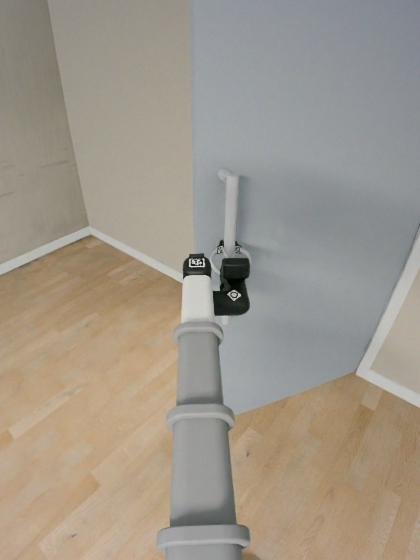

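Request:
{"name": "move", "arguments": {
  "blocking": false,
  "r1": {"base":{"strafe_m":1.6},"joints":{"arm_m":0.01,"lift_m":1.17}},
  "r2": {"base":{"translate_m":0.2,"strafe_m":0.14},"pace":"slow","contact_limits":{"translate_m":0.7}},
  "cameras": []
}}

Request:
{"name": "wait", "arguments": {
  "seconds": 8,
  "cameras": []
}}

Request:
{"name": "wait", "arguments": {
  "seconds": 6,
  "cameras": ["r1_head_camera","r1_head_right_camera","r2_head_camera"]
}}

Request:
{"name": "zoom_image", "arguments": {
  "camera": "r1_head_right_camera",
  "region": [180, 300, 400, 500]
}}

Scene clock: 786.13 s.
move: r1 moving; r2 moving
r1.base_odometry: x=-0.986 y=+3.157 heading=-2.349
r1.turned_by_wheels: +0.000
r1.turned_by_imu: +0.000
r1.base_tilt: forward=-1.6 right=+1.3
r1.lidar_m: 2.20 0.94 0.75 1.11 0.80 0.57 0.55 0.56 0.85 1.04 1.06 1.45
r1.base_status: strafe_m moving
r1.joint_positions: lift_m=+1.155 arm_m=+0.050 wrist_yaw_rad=+0.002 wrist_pitch_rad=+1.399 wrist_roll_rad=+1.098 gripper_m=+0.050
r1.joint_status: lift_m moving; arm_m moving
r1.measured_speeds: translate_m=-0.001 strafe_m=+0.139 rotate_rad=+0.005 lift_m=+0.099 arm_m=-0.183 wrist_yaw_rad=+0.000 wrist_pitch_rad=+0.000 wrist_roll_rad=+0.000
r1.motor_effort: lift_m=+25(27) arm_m=-6(7) wheel_0=-7(11) wheel_1=+10(10) wheel_2=+0(1)
r1.servo_current: wrist_yaw_rad=59(65) wrist_pitch_rad=33(46) wrist_roll_rad=39(65) gripper_m=39(46)
r1.hand_pose: x=+0.2700 y=-0.0873 z=+1.0489 quat_wxyz=(+0.653, +0.399, +0.550, -0.335) (m; r1's base frame)
r1.wrist_depth_mm: 1464 1430 1308 1255 1281 1255 1205 / 1397 1430 1336 1308 1255 1205 1160 / 1430 1366 1336 1281 1255 1205 1160 / 1430 1336 1308 1255 1229 1182 1160 / 1397 1336 1336 1281 1025 1182 1138 / 1366 1336 195 1255 191 991 1138 / 1366 1336 1281 154 991 976 525
r2.base_odometry: x=-3.004 y=+0.017 heading=-2.345
r2.turned_by_wheels: -0.002
r2.turned_by_imu: -0.001
r2.base_tilt: forward=-0.6 right=+0.1
r2.lidar_m: 0.82 2.85 2.92 3.36 4.28 4.11 2.20 1.82 1.77 1.87 1.52 1.02
r2.base_status: translate_m moving; strafe_m moving
r2.joint_positions: lift_m=+0.930 arm_m=+0.445 wrist_yaw_rad=-0.004 wrist_pitch_rad=+0.001 wrist_roll_rad=+0.000 gripper_m=-0.029
r2.joint_status: not commanded
r2.measured_speeds: translate_m=+0.045 strafe_m=+0.031 rotate_rad=-0.003 lift_m=+0.000 arm_m=+0.000 wrist_yaw_rad=+0.000 wrist_pitch_rad=+0.000 wrist_roll_rad=+0.000
r2.motor_effort: lift_m=+14(14) arm_m=-8(8) wheel_0=-20(20) wheel_1=+2(5) wheel_2=-10(10)
r2.servo_current: wrist_yaw_rad=46(52) wrist_pitch_rad=39(46) wrist_roll_rad=46(59) gripper_m=98(104)
r2.contact_limits: translate_m 0.7
r2.hand_pose: x=+0.9042 y=-0.0885 z=+1.1082 quat_wxyz=(+1.000, +0.000, +0.001, -0.002) (m; r2's base frame)
r2.wrist_depth_mm: - - 229 164 260 281 300 / - - 229 163 262 281 298 / - - 230 166 262 283 298 / - - 232 165 263 285 301 / - - 234 167 265 286 306 / - - 185 168 179 289 309 / - - 232 - 271 283 312
pictures: none
No camera images: "cameras" was empty.

Scene clock: 789.27 s.
earlier move: r1 moving; r2 done
r1.base_odometry: x=-0.345 y=+2.526 heading=-2.349
r1.turned_by_wheels: +0.000
r1.turned_by_imu: +0.005
r1.base_tilt: forward=-1.6 right=+1.3
r1.lidar_m: 0.33 0.33 0.38 1.99 0.76 0.55 0.52 0.56 0.81 1.93 1.98 0.44
r1.base_status: strafe_m moving
r1.joint_positions: lift_m=+1.170 arm_m=+0.010 wrist_yaw_rad=+0.002 wrist_pitch_rad=+1.399 wrist_roll_rad=+1.098 gripper_m=+0.050
r1.joint_status: all done
r1.measured_speeds: translate_m=+0.000 strafe_m=+0.300 rotate_rad=-0.001 lift_m=+0.000 arm_m=+0.000 wrist_yaw_rad=+0.000 wrist_pitch_rad=+0.000 wrist_roll_rad=+0.000
r1.motor_effort: lift_m=+24(27) arm_m=-4(7) wheel_0=-7(11) wheel_1=+5(11) wheel_2=+1(2)
r1.servo_current: wrist_yaw_rad=52(72) wrist_pitch_rad=33(52) wrist_roll_rad=46(72) gripper_m=39(52)
r1.hand_pose: x=+0.2304 y=-0.0873 z=+1.0636 quat_wxyz=(+0.653, +0.399, +0.550, -0.335) (m; r1's base frame)
r1.wrist_depth_mm: 539 539 1397 1366 1255 1229 1255 / 569 539 798 1308 1281 1229 1205 / 554 539 - 1281 1255 1182 1182 / 362 477 - 1308 1229 1205 1182 / 377 508 517 1308 1042 1182 1160 / 397 517 193 1255 191 1008 1160 / 407 508 186 143 1025 1182 459
r2.base_odometry: x=-3.042 y=-0.211 heading=-2.345
r2.turned_by_wheels: +0.000
r2.turned_by_imu: -0.125
r2.base_tilt: forward=-0.6 right=+0.1
r2.lidar_m: 0.87 2.28 2.68 2.87 4.18 4.34 2.73 2.12 2.06 1.94 1.52 1.00
r2.base_status: done
r2.joint_positions: lift_m=+0.930 arm_m=+0.445 wrist_yaw_rad=-0.007 wrist_pitch_rad=+0.001 wrist_roll_rad=+0.000 gripper_m=-0.029
r2.joint_status: not commanded
r2.measured_speeds: all 0
r2.motor_effort: lift_m=+14(14) arm_m=-11(12) wheel_0=-18(30) wheel_1=-4(7) wheel_2=-5(16)
r2.servo_current: wrist_yaw_rad=65(72) wrist_pitch_rad=39(52) wrist_roll_rad=52(59) gripper_m=104(104)
r2.contact_limits: translate_m 0.7
r2.hand_pose: x=+0.9041 y=-0.0895 z=+1.1082 quat_wxyz=(+1.000, +0.000, +0.001, -0.004) (m; r2's base frame)
r2.wrist_depth_mm: - - 233 162 253 265 276 / - - 235 165 254 266 277 / - - 235 166 255 267 278 / - - 236 165 257 271 279 / - - 237 167 258 271 282 / - - 185 168 179 273 283 / - 121 237 - 263 274 285
wait: 3.13 of 8 s (r2 has come to rest)
pictures: none
No camera images: "cameras" was empty.

Scene clock: 792.30 s.
earlier move: r1 done
r1.base_odometry: x=+0.128 y=+2.060 heading=-2.349
r1.turned_by_wheels: +0.000
r1.turned_by_imu: +0.004
r1.base_tilt: forward=-1.6 right=+1.3
r1.lidar_m: 0.67 2.38 2.21 1.90 0.74 0.54 0.52 0.56 0.80 2.35 0.41 0.44
r1.base_status: done
r1.joint_positions: lift_m=+1.170 arm_m=+0.010 wrist_yaw_rad=+0.002 wrist_pitch_rad=+1.399 wrist_roll_rad=+1.098 gripper_m=+0.050
r1.joint_status: all done
r1.measured_speeds: all 0
r1.motor_effort: lift_m=+23(27) arm_m=-4(7) wheel_0=+1(11) wheel_1=+1(11) wheel_2=+1(2)
r1.servo_current: wrist_yaw_rad=52(78) wrist_pitch_rad=46(52) wrist_roll_rad=52(72) gripper_m=46(52)
r1.hand_pose: x=+0.2304 y=-0.0873 z=+1.0636 quat_wxyz=(+0.653, +0.399, +0.550, -0.335) (m; r1's base frame)
r1.wrist_depth_mm: 1537 - - - 1308 1255 1229 / 1464 1464 - - 1281 1229 1205 / 1430 1366 1308 1308 1255 1205 1182 / 1430 1397 1366 1308 1255 1229 1182 / 1430 1366 1336 1281 1025 1182 1160 / 1397 1366 195 1255 190 1008 1160 / 1397 1336 1308 154 1008 1160 452
r2.base_odometry: x=-3.042 y=-0.211 heading=-2.345
r2.turned_by_wheels: +0.000
r2.turned_by_imu: +0.000
r2.base_tilt: forward=-0.6 right=+0.0
r2.lidar_m: 0.85 2.30 2.67 2.87 4.18 4.30 2.75 2.11 2.06 1.98 1.51 0.98
r2.base_status: done
r2.joint_positions: lift_m=+0.930 arm_m=+0.445 wrist_yaw_rad=-0.007 wrist_pitch_rad=+0.001 wrist_roll_rad=+0.000 gripper_m=-0.029
r2.joint_status: not commanded
r2.measured_speeds: all 0
r2.motor_effort: lift_m=+14(14) arm_m=-11(12) wheel_0=-18(30) wheel_1=-4(7) wheel_2=-5(16)
r2.servo_current: wrist_yaw_rad=59(72) wrist_pitch_rad=39(52) wrist_roll_rad=59(59) gripper_m=98(111)
r2.contact_limits: translate_m 0.7
r2.hand_pose: x=+0.9041 y=-0.0895 z=+1.1082 quat_wxyz=(+1.000, +0.000, +0.001, -0.004) (m; r2's base frame)
r2.wrist_depth_mm: - - 232 162 252 265 274 / - - 234 166 255 266 277 / - - 235 166 256 266 278 / - - 236 165 256 268 279 / - - 236 167 258 272 283 / - - 185 168 179 272 283 / - 121 238 - 263 273 287
wait: 3.03 of 6 s (r1 has come to rest)
pictures: r1_head_camera, r1_head_right_camera, r2_head_camera
Images, in order (width x height): r1_head_camera 420x560, r1_head_right_camera 420x672, r2_head_camera 420x560.

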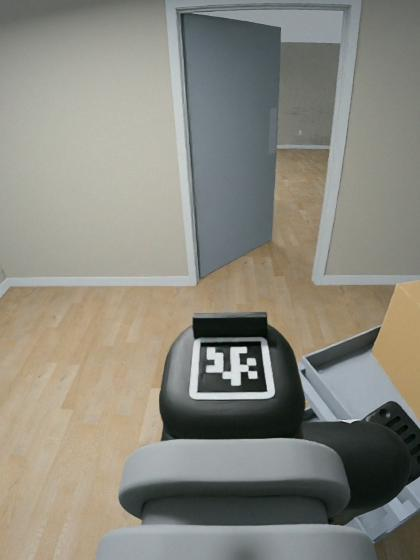

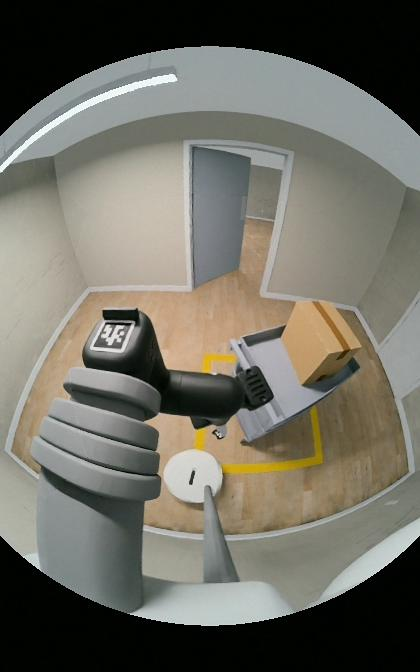

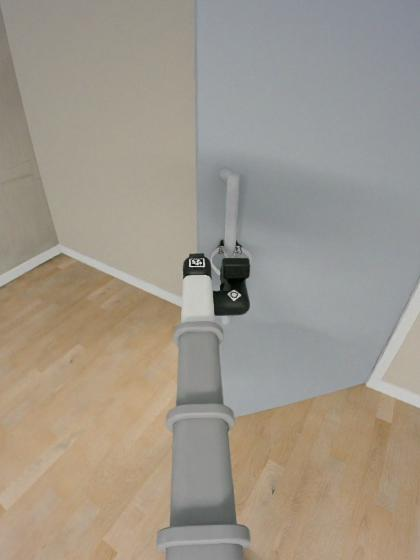

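Scaled by 2.291 from the camera's 420x672 image, which has a finer 600x960 frame.

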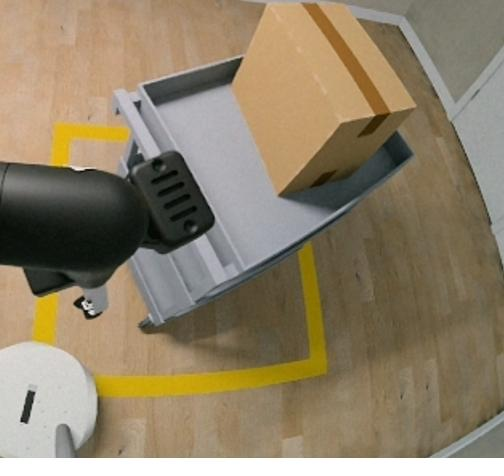

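Request:
{"name": "move", "arguments": {
  "blocking": false,
  "r2": {"base":{"translate_m":0.22,"strafe_m":0.12},"pace":"slow","contact_limits":{"translate_m":0.7}},
  "cameras": []
}}

Request:
{"name": "wait", "arguments": {
  "seconds": 5,
  "cameras": ["r1_head_camera","r2_head_camera","r2_wrist_camera"]
}}

Scene clock: 800.07 s.
move: r2 moving
r1: as last shown
r1.turned_by_imu: +0.000
r1.lidar_m: 0.66 2.34 2.19 1.91 0.72 0.53 0.52 0.55 0.80 2.34 0.41 0.42
r1.motor_effort: lift_m=+24(24) arm_m=-4(5) wheel_0=+1(1) wheel_1=+1(1) wheel_2=+1(1)
r1.servo_current: wrist_yaw_rad=52(59) wrist_pitch_rad=39(46) wrist_roll_rad=39(65) gripper_m=39(46)
r1.wrist_depth_mm: 1499 - - - 1255 1255 1205 / 1464 1430 - - 1281 1205 1205 / 1464 1430 1366 1308 1255 1205 1160 / 1430 1366 1308 1308 1229 1205 1182 / 1397 1366 1366 1308 1042 1182 1138 / 1397 1366 195 1255 191 976 1160 / 1397 1336 1281 154 1025 1138 455
r2.base_odometry: x=-3.045 y=-0.224 heading=-2.347
r2.turned_by_wheels: -0.002
r2.turned_by_imu: -0.001
r2.base_tilt: forward=-0.6 right=+0.1
r2.lidar_m: 0.86 2.27 2.66 2.86 4.15 4.34 2.76 2.12 2.06 1.92 1.52 1.00
r2.base_status: translate_m moving; strafe_m moving
r2.joint_positions: lift_m=+0.930 arm_m=+0.445 wrist_yaw_rad=-0.007 wrist_pitch_rad=+0.001 wrist_roll_rad=+0.000 gripper_m=-0.029
r2.joint_status: not commanded
r2.measured_speeds: translate_m=+0.048 strafe_m=+0.027 rotate_rad=-0.002 lift_m=+0.000 arm_m=+0.000 wrist_yaw_rad=+0.000 wrist_pitch_rad=+0.000 wrist_roll_rad=+0.000
r2.motor_effort: lift_m=+14(14) arm_m=-12(12) wheel_0=-12(16) wheel_1=+1(3) wheel_2=-8(10)
r2.servo_current: wrist_yaw_rad=46(65) wrist_pitch_rad=39(46) wrist_roll_rad=52(52) gripper_m=91(104)
r2.contact_limits: translate_m 0.7
r2.hand_pose: x=+0.9041 y=-0.0894 z=+1.1082 quat_wxyz=(+1.000, +0.000, +0.001, -0.003) (m; r2's base frame)
r2.wrist_depth_mm: - - 232 162 252 264 274 / - - 233 163 254 265 274 / - - 235 165 255 266 276 / - - 235 165 256 268 279 / - - 237 167 258 268 281 / - - 235 167 178 273 283 / - 121 239 - 263 273 285
pictures: none
No camera images: "cameras" was empty.

Scene clock: 803.33 s.
earlier move: r2 done
r1.base_odometry: x=+0.128 y=+2.060 heading=-2.349
r1.turned_by_wheels: +0.000
r1.turned_by_imu: +0.000
r1.base_tilt: forward=-1.6 right=+1.3
r1.lidar_m: 0.64 2.36 2.24 1.89 0.71 0.54 0.52 0.53 0.77 2.34 0.39 0.42
r1.base_status: not commanded
r1.joint_positions: lift_m=+1.170 arm_m=+0.010 wrist_yaw_rad=+0.002 wrist_pitch_rad=+1.399 wrist_roll_rad=+1.098 gripper_m=+0.050
r1.joint_status: not commanded
r1.measured_speeds: all 0
r1.motor_effort: lift_m=+23(24) arm_m=-4(5) wheel_0=+1(1) wheel_1=+1(1) wheel_2=+1(1)
r1.servo_current: wrist_yaw_rad=39(72) wrist_pitch_rad=39(52) wrist_roll_rad=46(72) gripper_m=39(52)
r1.hand_pose: x=+0.2304 y=-0.0873 z=+1.0636 quat_wxyz=(+0.653, +0.399, +0.550, -0.335) (m; r1's base frame)
r1.wrist_depth_mm: 1464 - - - 1281 1255 1229 / 1464 1397 - - 1255 1205 1182 / 1464 1397 1366 1308 1281 1205 1205 / 1430 1397 1336 1308 1281 1229 1182 / 1430 1397 1281 1308 991 1160 1182 / 1430 1366 195 1255 190 1008 1160 / 1430 1336 1281 154 1008 1138 459
r2.base_odometry: x=-3.111 y=-0.452 heading=-2.347
r2.turned_by_wheels: +0.000
r2.turned_by_imu: -0.133
r2.base_tilt: forward=-0.6 right=+0.1
r2.lidar_m: 0.85 1.85 2.42 2.50 3.25 4.45 3.55 2.46 2.31 2.06 1.39 0.98
r2.base_status: done
r2.joint_positions: lift_m=+0.930 arm_m=+0.446 wrist_yaw_rad=-0.005 wrist_pitch_rad=+0.001 wrist_roll_rad=+0.000 gripper_m=-0.029
r2.joint_status: not commanded
r2.measured_speeds: all 0
r2.motor_effort: lift_m=+14(14) arm_m=-13(13) wheel_0=-11(24) wheel_1=-6(8) wheel_2=-3(16)
r2.servo_current: wrist_yaw_rad=46(72) wrist_pitch_rad=33(52) wrist_roll_rad=39(65) gripper_m=91(104)
r2.contact_limits: translate_m 0.7
r2.hand_pose: x=+0.9044 y=-0.0888 z=+1.1082 quat_wxyz=(+1.000, +0.000, +0.001, -0.002) (m; r2's base frame)
r2.wrist_depth_mm: - - 238 162 245 249 253 / - - 240 163 246 250 254 / - - 240 166 248 251 255 / - - 242 164 249 253 257 / - - 243 167 250 253 257 / - - 185 167 180 256 259 / - 122 246 - 254 256 262
wait: 3.27 of 5 s (r2 has come to rest)
pictures: r1_head_camera, r2_head_camera, r2_wrist_camera
Images, in order (width x height): r1_head_camera 420x560, r2_head_camera 420x560, r2_wrist_camera 616x392.

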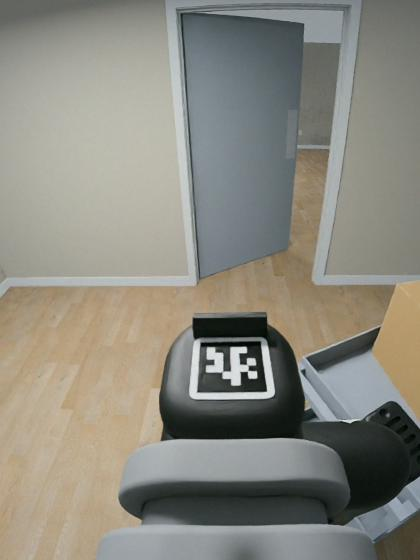

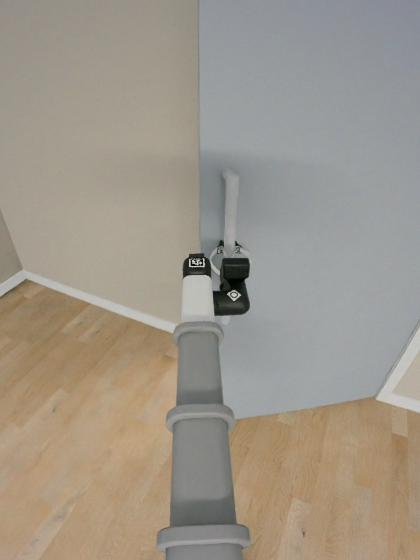

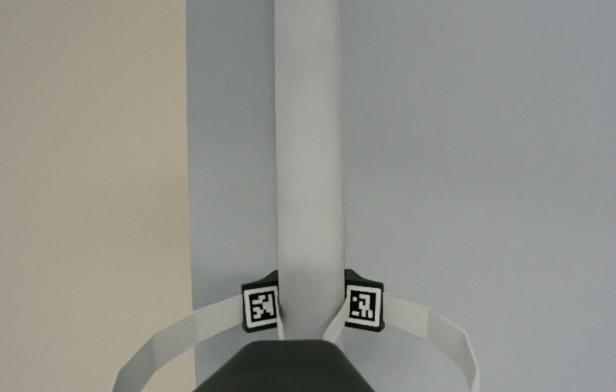

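Request:
{"name": "move", "arguments": {
  "blocking": false,
  "r2": {"joints":{"gripper_m":0.12}},
  "cameras": []
}}

Request:
{"name": "wait", "arguments": {
  "seconds": 2,
  "cameras": []
}}

Request:
{"name": "move", "arguments": {
  "blocking": false,
  "r2": {"base":{"translate_m":-0.4},"joints":{"arm_m":0.05}},
  "cameras": []
}}

Request:
{"name": "wait", "arguments": {
  "seconds": 5,
  "cameras": []
}}

Request:
{"name": "wait", "arguments": {
  "seconds": 4,
  "cameras": ["r1_head_camera","r2_head_camera","r1_head_right_camera"]
}}

Request:
{"name": "zoom_image", "arguments": {
  "camera": "r1_head_right_camera",
  "region": [180, 300, 400, 500]
}}

Scene clock: 816.00 s.
move: r2 moving
r1: as last shown
r1.turned_by_imu: -0.001
r1.lidar_m: 0.67 2.37 2.20 1.92 0.73 0.53 0.50 0.55 0.81 2.36 0.39 0.44
r1.motor_effort: lift_m=+23(24) arm_m=-4(5) wheel_0=+0(1) wheel_1=+1(1) wheel_2=+0(1)
r1.servo_current: wrist_yaw_rad=46(72) wrist_pitch_rad=39(46) wrist_roll_rad=65(65) gripper_m=39(46)
r1.wrist_depth_mm: 1499 - - - 1281 1255 1205 / 1430 1430 - - 1281 1229 1205 / 1430 1366 1308 1308 1255 1229 1182 / 1430 1430 1336 1281 1281 1182 1182 / 1397 1336 1308 1281 1008 1205 1160 / 1366 1366 195 1281 190 991 1138 / 1397 1336 1308 154 1042 1160 459
r2.base_odometry: x=-3.111 y=-0.452 heading=-2.347
r2.turned_by_wheels: +0.000
r2.turned_by_imu: +0.002
r2.base_tilt: forward=-0.6 right=+0.1
r2.lidar_m: 0.86 1.83 2.41 2.50 3.30 4.46 3.57 2.46 2.32 2.03 1.42 0.95
r2.base_status: not commanded
r2.joint_positions: lift_m=+0.930 arm_m=+0.446 wrist_yaw_rad=-0.005 wrist_pitch_rad=+0.001 wrist_roll_rad=+0.000 gripper_m=-0.003
r2.joint_status: gripper_m moving
r2.measured_speeds: all 0
r2.motor_effort: lift_m=+14(14) arm_m=-13(13) wheel_0=-11(11) wheel_1=-6(6) wheel_2=-2(2)
r2.servo_current: wrist_yaw_rad=39(59) wrist_pitch_rad=46(46) wrist_roll_rad=52(52) gripper_m=98(111)
r2.contact_limits: translate_m 0.7
r2.hand_pose: x=+0.9044 y=-0.0888 z=+1.1082 quat_wxyz=(+1.000, +0.000, +0.001, -0.002) (m; r2's base frame)
r2.wrist_depth_mm: - - 242 168 249 253 256 / - - 243 169 250 254 256 / - - 245 171 252 256 258 / - - 246 169 253 258 260 / - - 247 171 254 258 263 / - - 186 171 183 260 263 / - - 249 - 257 263 265
pictures: none
No camera images: "cameras" was empty.

Scene clock: 817.73 s.
earlier move: r2 done
r1.base_odometry: x=+0.128 y=+2.060 heading=-2.349
r1.turned_by_wheels: +0.000
r1.turned_by_imu: +0.000
r1.base_tilt: forward=-1.6 right=+1.3
r1.lidar_m: 0.67 2.35 2.20 1.88 0.77 0.53 0.51 0.56 0.78 2.35 0.41 0.45
r1.base_status: not commanded
r1.joint_positions: lift_m=+1.170 arm_m=+0.010 wrist_yaw_rad=+0.002 wrist_pitch_rad=+1.399 wrist_roll_rad=+1.098 gripper_m=+0.050
r1.joint_status: not commanded
r1.measured_speeds: all 0
r1.motor_effort: lift_m=+24(24) arm_m=-4(5) wheel_0=+0(1) wheel_1=+1(1) wheel_2=+0(1)
r1.servo_current: wrist_yaw_rad=46(72) wrist_pitch_rad=46(52) wrist_roll_rad=46(72) gripper_m=39(46)
r1.hand_pose: x=+0.2304 y=-0.0873 z=+1.0636 quat_wxyz=(+0.653, +0.399, +0.550, -0.335) (m; r1's base frame)
r1.wrist_depth_mm: 1499 - - - 1281 1229 1229 / 1499 1430 - - 1255 1255 1205 / 1430 1397 1366 1308 1255 1229 1182 / 1464 1397 1336 1281 1229 1229 1182 / 1397 1366 1336 1281 1060 1205 1182 / 1366 1366 195 1255 191 991 1160 / 1397 1281 1308 154 1008 1182 452
r2.base_odometry: x=-3.111 y=-0.452 heading=-2.345
r2.turned_by_wheels: +0.001
r2.turned_by_imu: +0.002
r2.base_tilt: forward=-0.7 right=+0.1
r2.lidar_m: 1.19 1.84 2.41 2.47 3.25 4.45 3.58 2.45 2.32 2.06 1.45 1.24
r2.base_status: not commanded
r2.joint_positions: lift_m=+0.930 arm_m=+0.445 wrist_yaw_rad=+0.002 wrist_pitch_rad=+0.001 wrist_roll_rad=+0.000 gripper_m=+0.120
r2.joint_status: all done
r2.measured_speeds: all 0
r2.motor_effort: lift_m=+14(15) arm_m=-7(13) wheel_0=-2(11) wheel_1=+0(6) wheel_2=+0(3)
r2.servo_current: wrist_yaw_rad=52(65) wrist_pitch_rad=46(46) wrist_roll_rad=33(59) gripper_m=52(137)
r2.contact_limits: translate_m 0.7
r2.hand_pose: x=+0.9047 y=-0.0868 z=+1.1082 quat_wxyz=(+1.000, +0.000, +0.001, +0.001) (m; r2's base frame)
r2.wrist_depth_mm: - - - - - - - / - - - 504 - - - / - - - 508 - - - / - - - 508 - - - / - - - 517 - - - / - 185 189 504 185 - - / - - - - - - -
wait: 1.73 of 2 s (r2 has come to rest)
pictures: none
No camera images: "cameras" was empty.

Scene clock: 818.23 s.
move: r2 moving
r1: as last shown
r1.lidar_m: 0.66 2.36 2.22 1.92 0.75 0.54 0.51 0.55 0.80 2.35 0.40 0.44
r1.motor_effort: lift_m=+24(24) arm_m=-4(5) wheel_0=+0(1) wheel_1=+1(1) wheel_2=+1(1)
r1.servo_current: wrist_yaw_rad=52(65) wrist_pitch_rad=52(52) wrist_roll_rad=39(59) gripper_m=39(46)
r1.wrist_depth_mm: 1537 - - - 1255 1255 1205 / 1499 1366 - - 1281 1205 1205 / 1464 1397 1366 1308 1255 1229 1182 / 1430 1430 1308 1281 1255 1205 1160 / 1366 1366 1336 1281 1060 1205 1160 / 1397 1366 195 1255 191 1008 1160 / 1397 1308 1281 154 1025 1182 455
r2.base_odometry: x=-3.089 y=-0.429 heading=-2.346
r2.turned_by_wheels: +0.000
r2.turned_by_imu: +0.000
r2.base_tilt: forward=-0.6 right=+0.0
r2.lidar_m: 1.26 1.90 2.42 2.50 3.28 4.42 3.57 2.43 2.30 2.09 1.45 1.28
r2.base_status: translate_m moving
r2.joint_positions: lift_m=+0.930 arm_m=+0.394 wrist_yaw_rad=+0.002 wrist_pitch_rad=+0.001 wrist_roll_rad=+0.000 gripper_m=+0.120
r2.joint_status: arm_m moving
r2.measured_speeds: translate_m=-0.121 strafe_m=+0.001 rotate_rad=+0.000 lift_m=+0.000 arm_m=-0.195 wrist_yaw_rad=+0.000 wrist_pitch_rad=+0.000 wrist_roll_rad=+0.000
r2.motor_effort: lift_m=+14(15) arm_m=-7(10) wheel_0=-6(10) wheel_1=-8(8) wheel_2=+12(12)
r2.servo_current: wrist_yaw_rad=39(52) wrist_pitch_rad=39(46) wrist_roll_rad=46(59) gripper_m=46(52)
r2.hand_pose: x=+0.8539 y=-0.0868 z=+1.1082 quat_wxyz=(+1.000, +0.000, +0.001, +0.001) (m; r2's base frame)
r2.wrist_depth_mm: - - - - - - - / - - - 691 - - - / - - - 609 - - - / - - - 615 - - - / - - - 615 - - - / - 186 190 609 185 - - / - - - - - - -
pictures: none
No camera images: "cameras" was empty.

Scene clock: 820.57 s.
earlier move: r2 done
r1.base_odometry: x=+0.128 y=+2.060 heading=-2.349
r1.turned_by_wheels: +0.000
r1.turned_by_imu: +0.000
r1.base_tilt: forward=-1.6 right=+1.3
r1.lidar_m: 0.63 2.36 2.21 1.92 0.74 0.54 0.51 0.55 0.79 2.37 0.40 0.42
r1.base_status: not commanded
r1.joint_positions: lift_m=+1.170 arm_m=+0.010 wrist_yaw_rad=+0.002 wrist_pitch_rad=+1.399 wrist_roll_rad=+1.098 gripper_m=+0.050
r1.joint_status: not commanded
r1.measured_speeds: all 0
r1.motor_effort: lift_m=+24(24) arm_m=-4(5) wheel_0=+1(1) wheel_1=+1(1) wheel_2=+0(1)
r1.servo_current: wrist_yaw_rad=46(65) wrist_pitch_rad=46(52) wrist_roll_rad=46(72) gripper_m=46(46)
r1.hand_pose: x=+0.2304 y=-0.0873 z=+1.0636 quat_wxyz=(+0.653, +0.399, +0.550, -0.335) (m; r1's base frame)
r1.wrist_depth_mm: 1464 - - - 1308 1229 1205 / 1464 1397 - - 1255 1205 1182 / 1464 1397 1336 1281 1281 1229 1182 / 1464 1397 1336 1281 1255 1182 1182 / 1397 1366 1308 1255 1042 1182 1182 / 1366 1366 195 1255 191 1008 1138 / 1430 1308 1308 154 1025 1182 452
r2.base_odometry: x=-2.831 y=-0.166 heading=-2.346
r2.turned_by_wheels: +0.000
r2.turned_by_imu: +0.000
r2.base_tilt: forward=-0.7 right=+0.1
r2.lidar_m: 1.75 2.33 2.59 2.67 3.53 4.11 3.26 2.28 2.15 2.19 1.79 1.69
r2.base_status: done
r2.joint_positions: lift_m=+0.930 arm_m=+0.050 wrist_yaw_rad=+0.002 wrist_pitch_rad=+0.001 wrist_roll_rad=+0.000 gripper_m=+0.120
r2.joint_status: all done
r2.measured_speeds: all 0
r2.motor_effort: lift_m=+15(15) arm_m=-7(13) wheel_0=-3(13) wheel_1=-4(9) wheel_2=+2(14)
r2.servo_current: wrist_yaw_rad=46(59) wrist_pitch_rad=46(52) wrist_roll_rad=46(59) gripper_m=52(59)
r2.hand_pose: x=+0.5097 y=-0.0868 z=+1.1082 quat_wxyz=(+1.000, +0.000, +0.001, +0.001) (m; r2's base frame)
r2.wrist_depth_mm: - - - - - - - / - - - - - - - / - - - - - - - / - - - - - - - / - - - - - - - / - - 194 - 185 - - / - - - - - - -
wait: 2.33 of 5 s (r2 has come to rest)
pictures: none
No camera images: "cameras" was empty.

Scene clock: 824.57 s.
r1.base_odometry: x=+0.128 y=+2.060 heading=-2.349
r1.turned_by_wheels: +0.000
r1.turned_by_imu: +0.000
r1.base_tilt: forward=-1.6 right=+1.3
r1.lidar_m: 0.70 2.35 2.23 1.91 0.75 0.54 0.52 0.54 0.81 2.33 0.42 0.44
r1.base_status: not commanded
r1.joint_positions: lift_m=+1.170 arm_m=+0.010 wrist_yaw_rad=+0.002 wrist_pitch_rad=+1.399 wrist_roll_rad=+1.098 gripper_m=+0.050
r1.joint_status: not commanded
r1.measured_speeds: all 0
r1.motor_effort: lift_m=+24(24) arm_m=-4(5) wheel_0=+1(1) wheel_1=+1(1) wheel_2=+1(1)
r1.servo_current: wrist_yaw_rad=59(65) wrist_pitch_rad=33(52) wrist_roll_rad=46(72) gripper_m=39(46)
r1.hand_pose: x=+0.2304 y=-0.0873 z=+1.0636 quat_wxyz=(+0.653, +0.399, +0.550, -0.335) (m; r1's base frame)
r1.wrist_depth_mm: 1499 - - - 1281 1255 1182 / 1499 1430 - - 1281 1229 1205 / 1464 1430 1336 1281 1255 1205 1205 / 1397 1397 1366 1281 1308 1205 1182 / 1430 1366 1336 1308 1042 1205 1160 / 1397 1366 195 1255 190 991 1138 / 1397 1336 1308 154 1025 1205 455
r2.base_odometry: x=-2.831 y=-0.166 heading=-2.346
r2.turned_by_wheels: +0.000
r2.turned_by_imu: +0.001
r2.base_tilt: forward=-0.7 right=+0.0
r2.lidar_m: 1.75 2.33 2.58 2.68 3.53 4.10 3.26 2.27 2.13 2.21 1.81 1.71
r2.base_status: done
r2.joint_positions: lift_m=+0.930 arm_m=+0.050 wrist_yaw_rad=+0.002 wrist_pitch_rad=+0.001 wrist_roll_rad=+0.000 gripper_m=+0.120
r2.joint_status: all done
r2.measured_speeds: all 0
r2.motor_effort: lift_m=+14(15) arm_m=-7(13) wheel_0=-3(13) wheel_1=-5(9) wheel_2=+2(14)
r2.servo_current: wrist_yaw_rad=46(59) wrist_pitch_rad=39(52) wrist_roll_rad=46(59) gripper_m=52(59)
r2.hand_pose: x=+0.5097 y=-0.0868 z=+1.1082 quat_wxyz=(+1.000, +0.000, +0.001, +0.001) (m; r2's base frame)
r2.wrist_depth_mm: - - - - - - - / - - - - - - - / - - - - - - - / - - - - - - - / - - - - - - - / - - 194 - 185 - - / - - - - - - -
wait: 4.00 s; at rest by 0.27 s
pictures: r1_head_camera, r1_head_right_camera, r2_head_camera
Images, in order (width x height): r1_head_camera 420x560, r1_head_right_camera 420x672, r2_head_camera 420x560.

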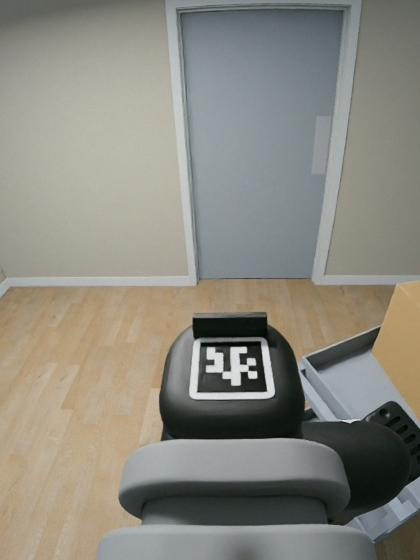

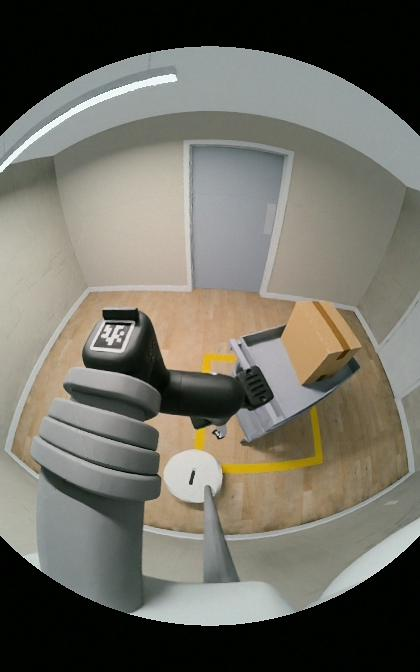

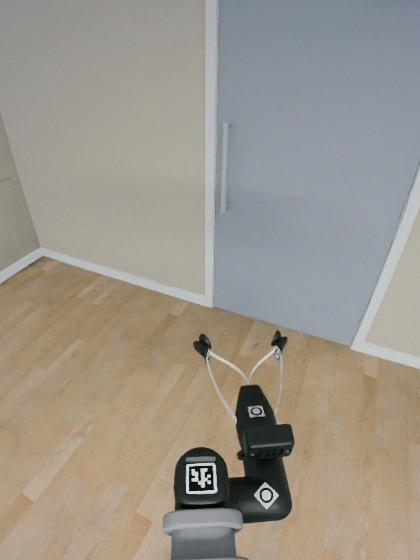

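Scaled by 2.291 from the camera's 420x672 image, which has a finer 600x960 frame.

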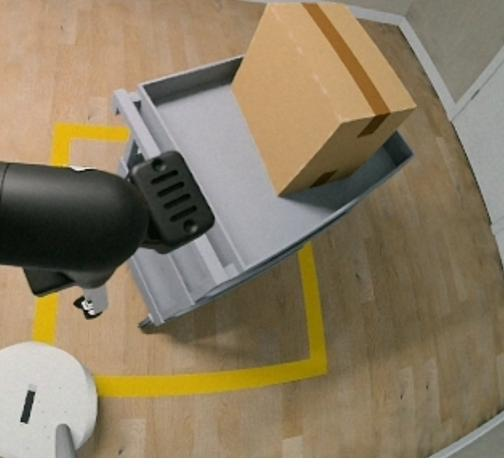

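Request:
{"name": "finished_scene", "arguments": {
  "scene": 2
}}

The scene is finished: the task was done.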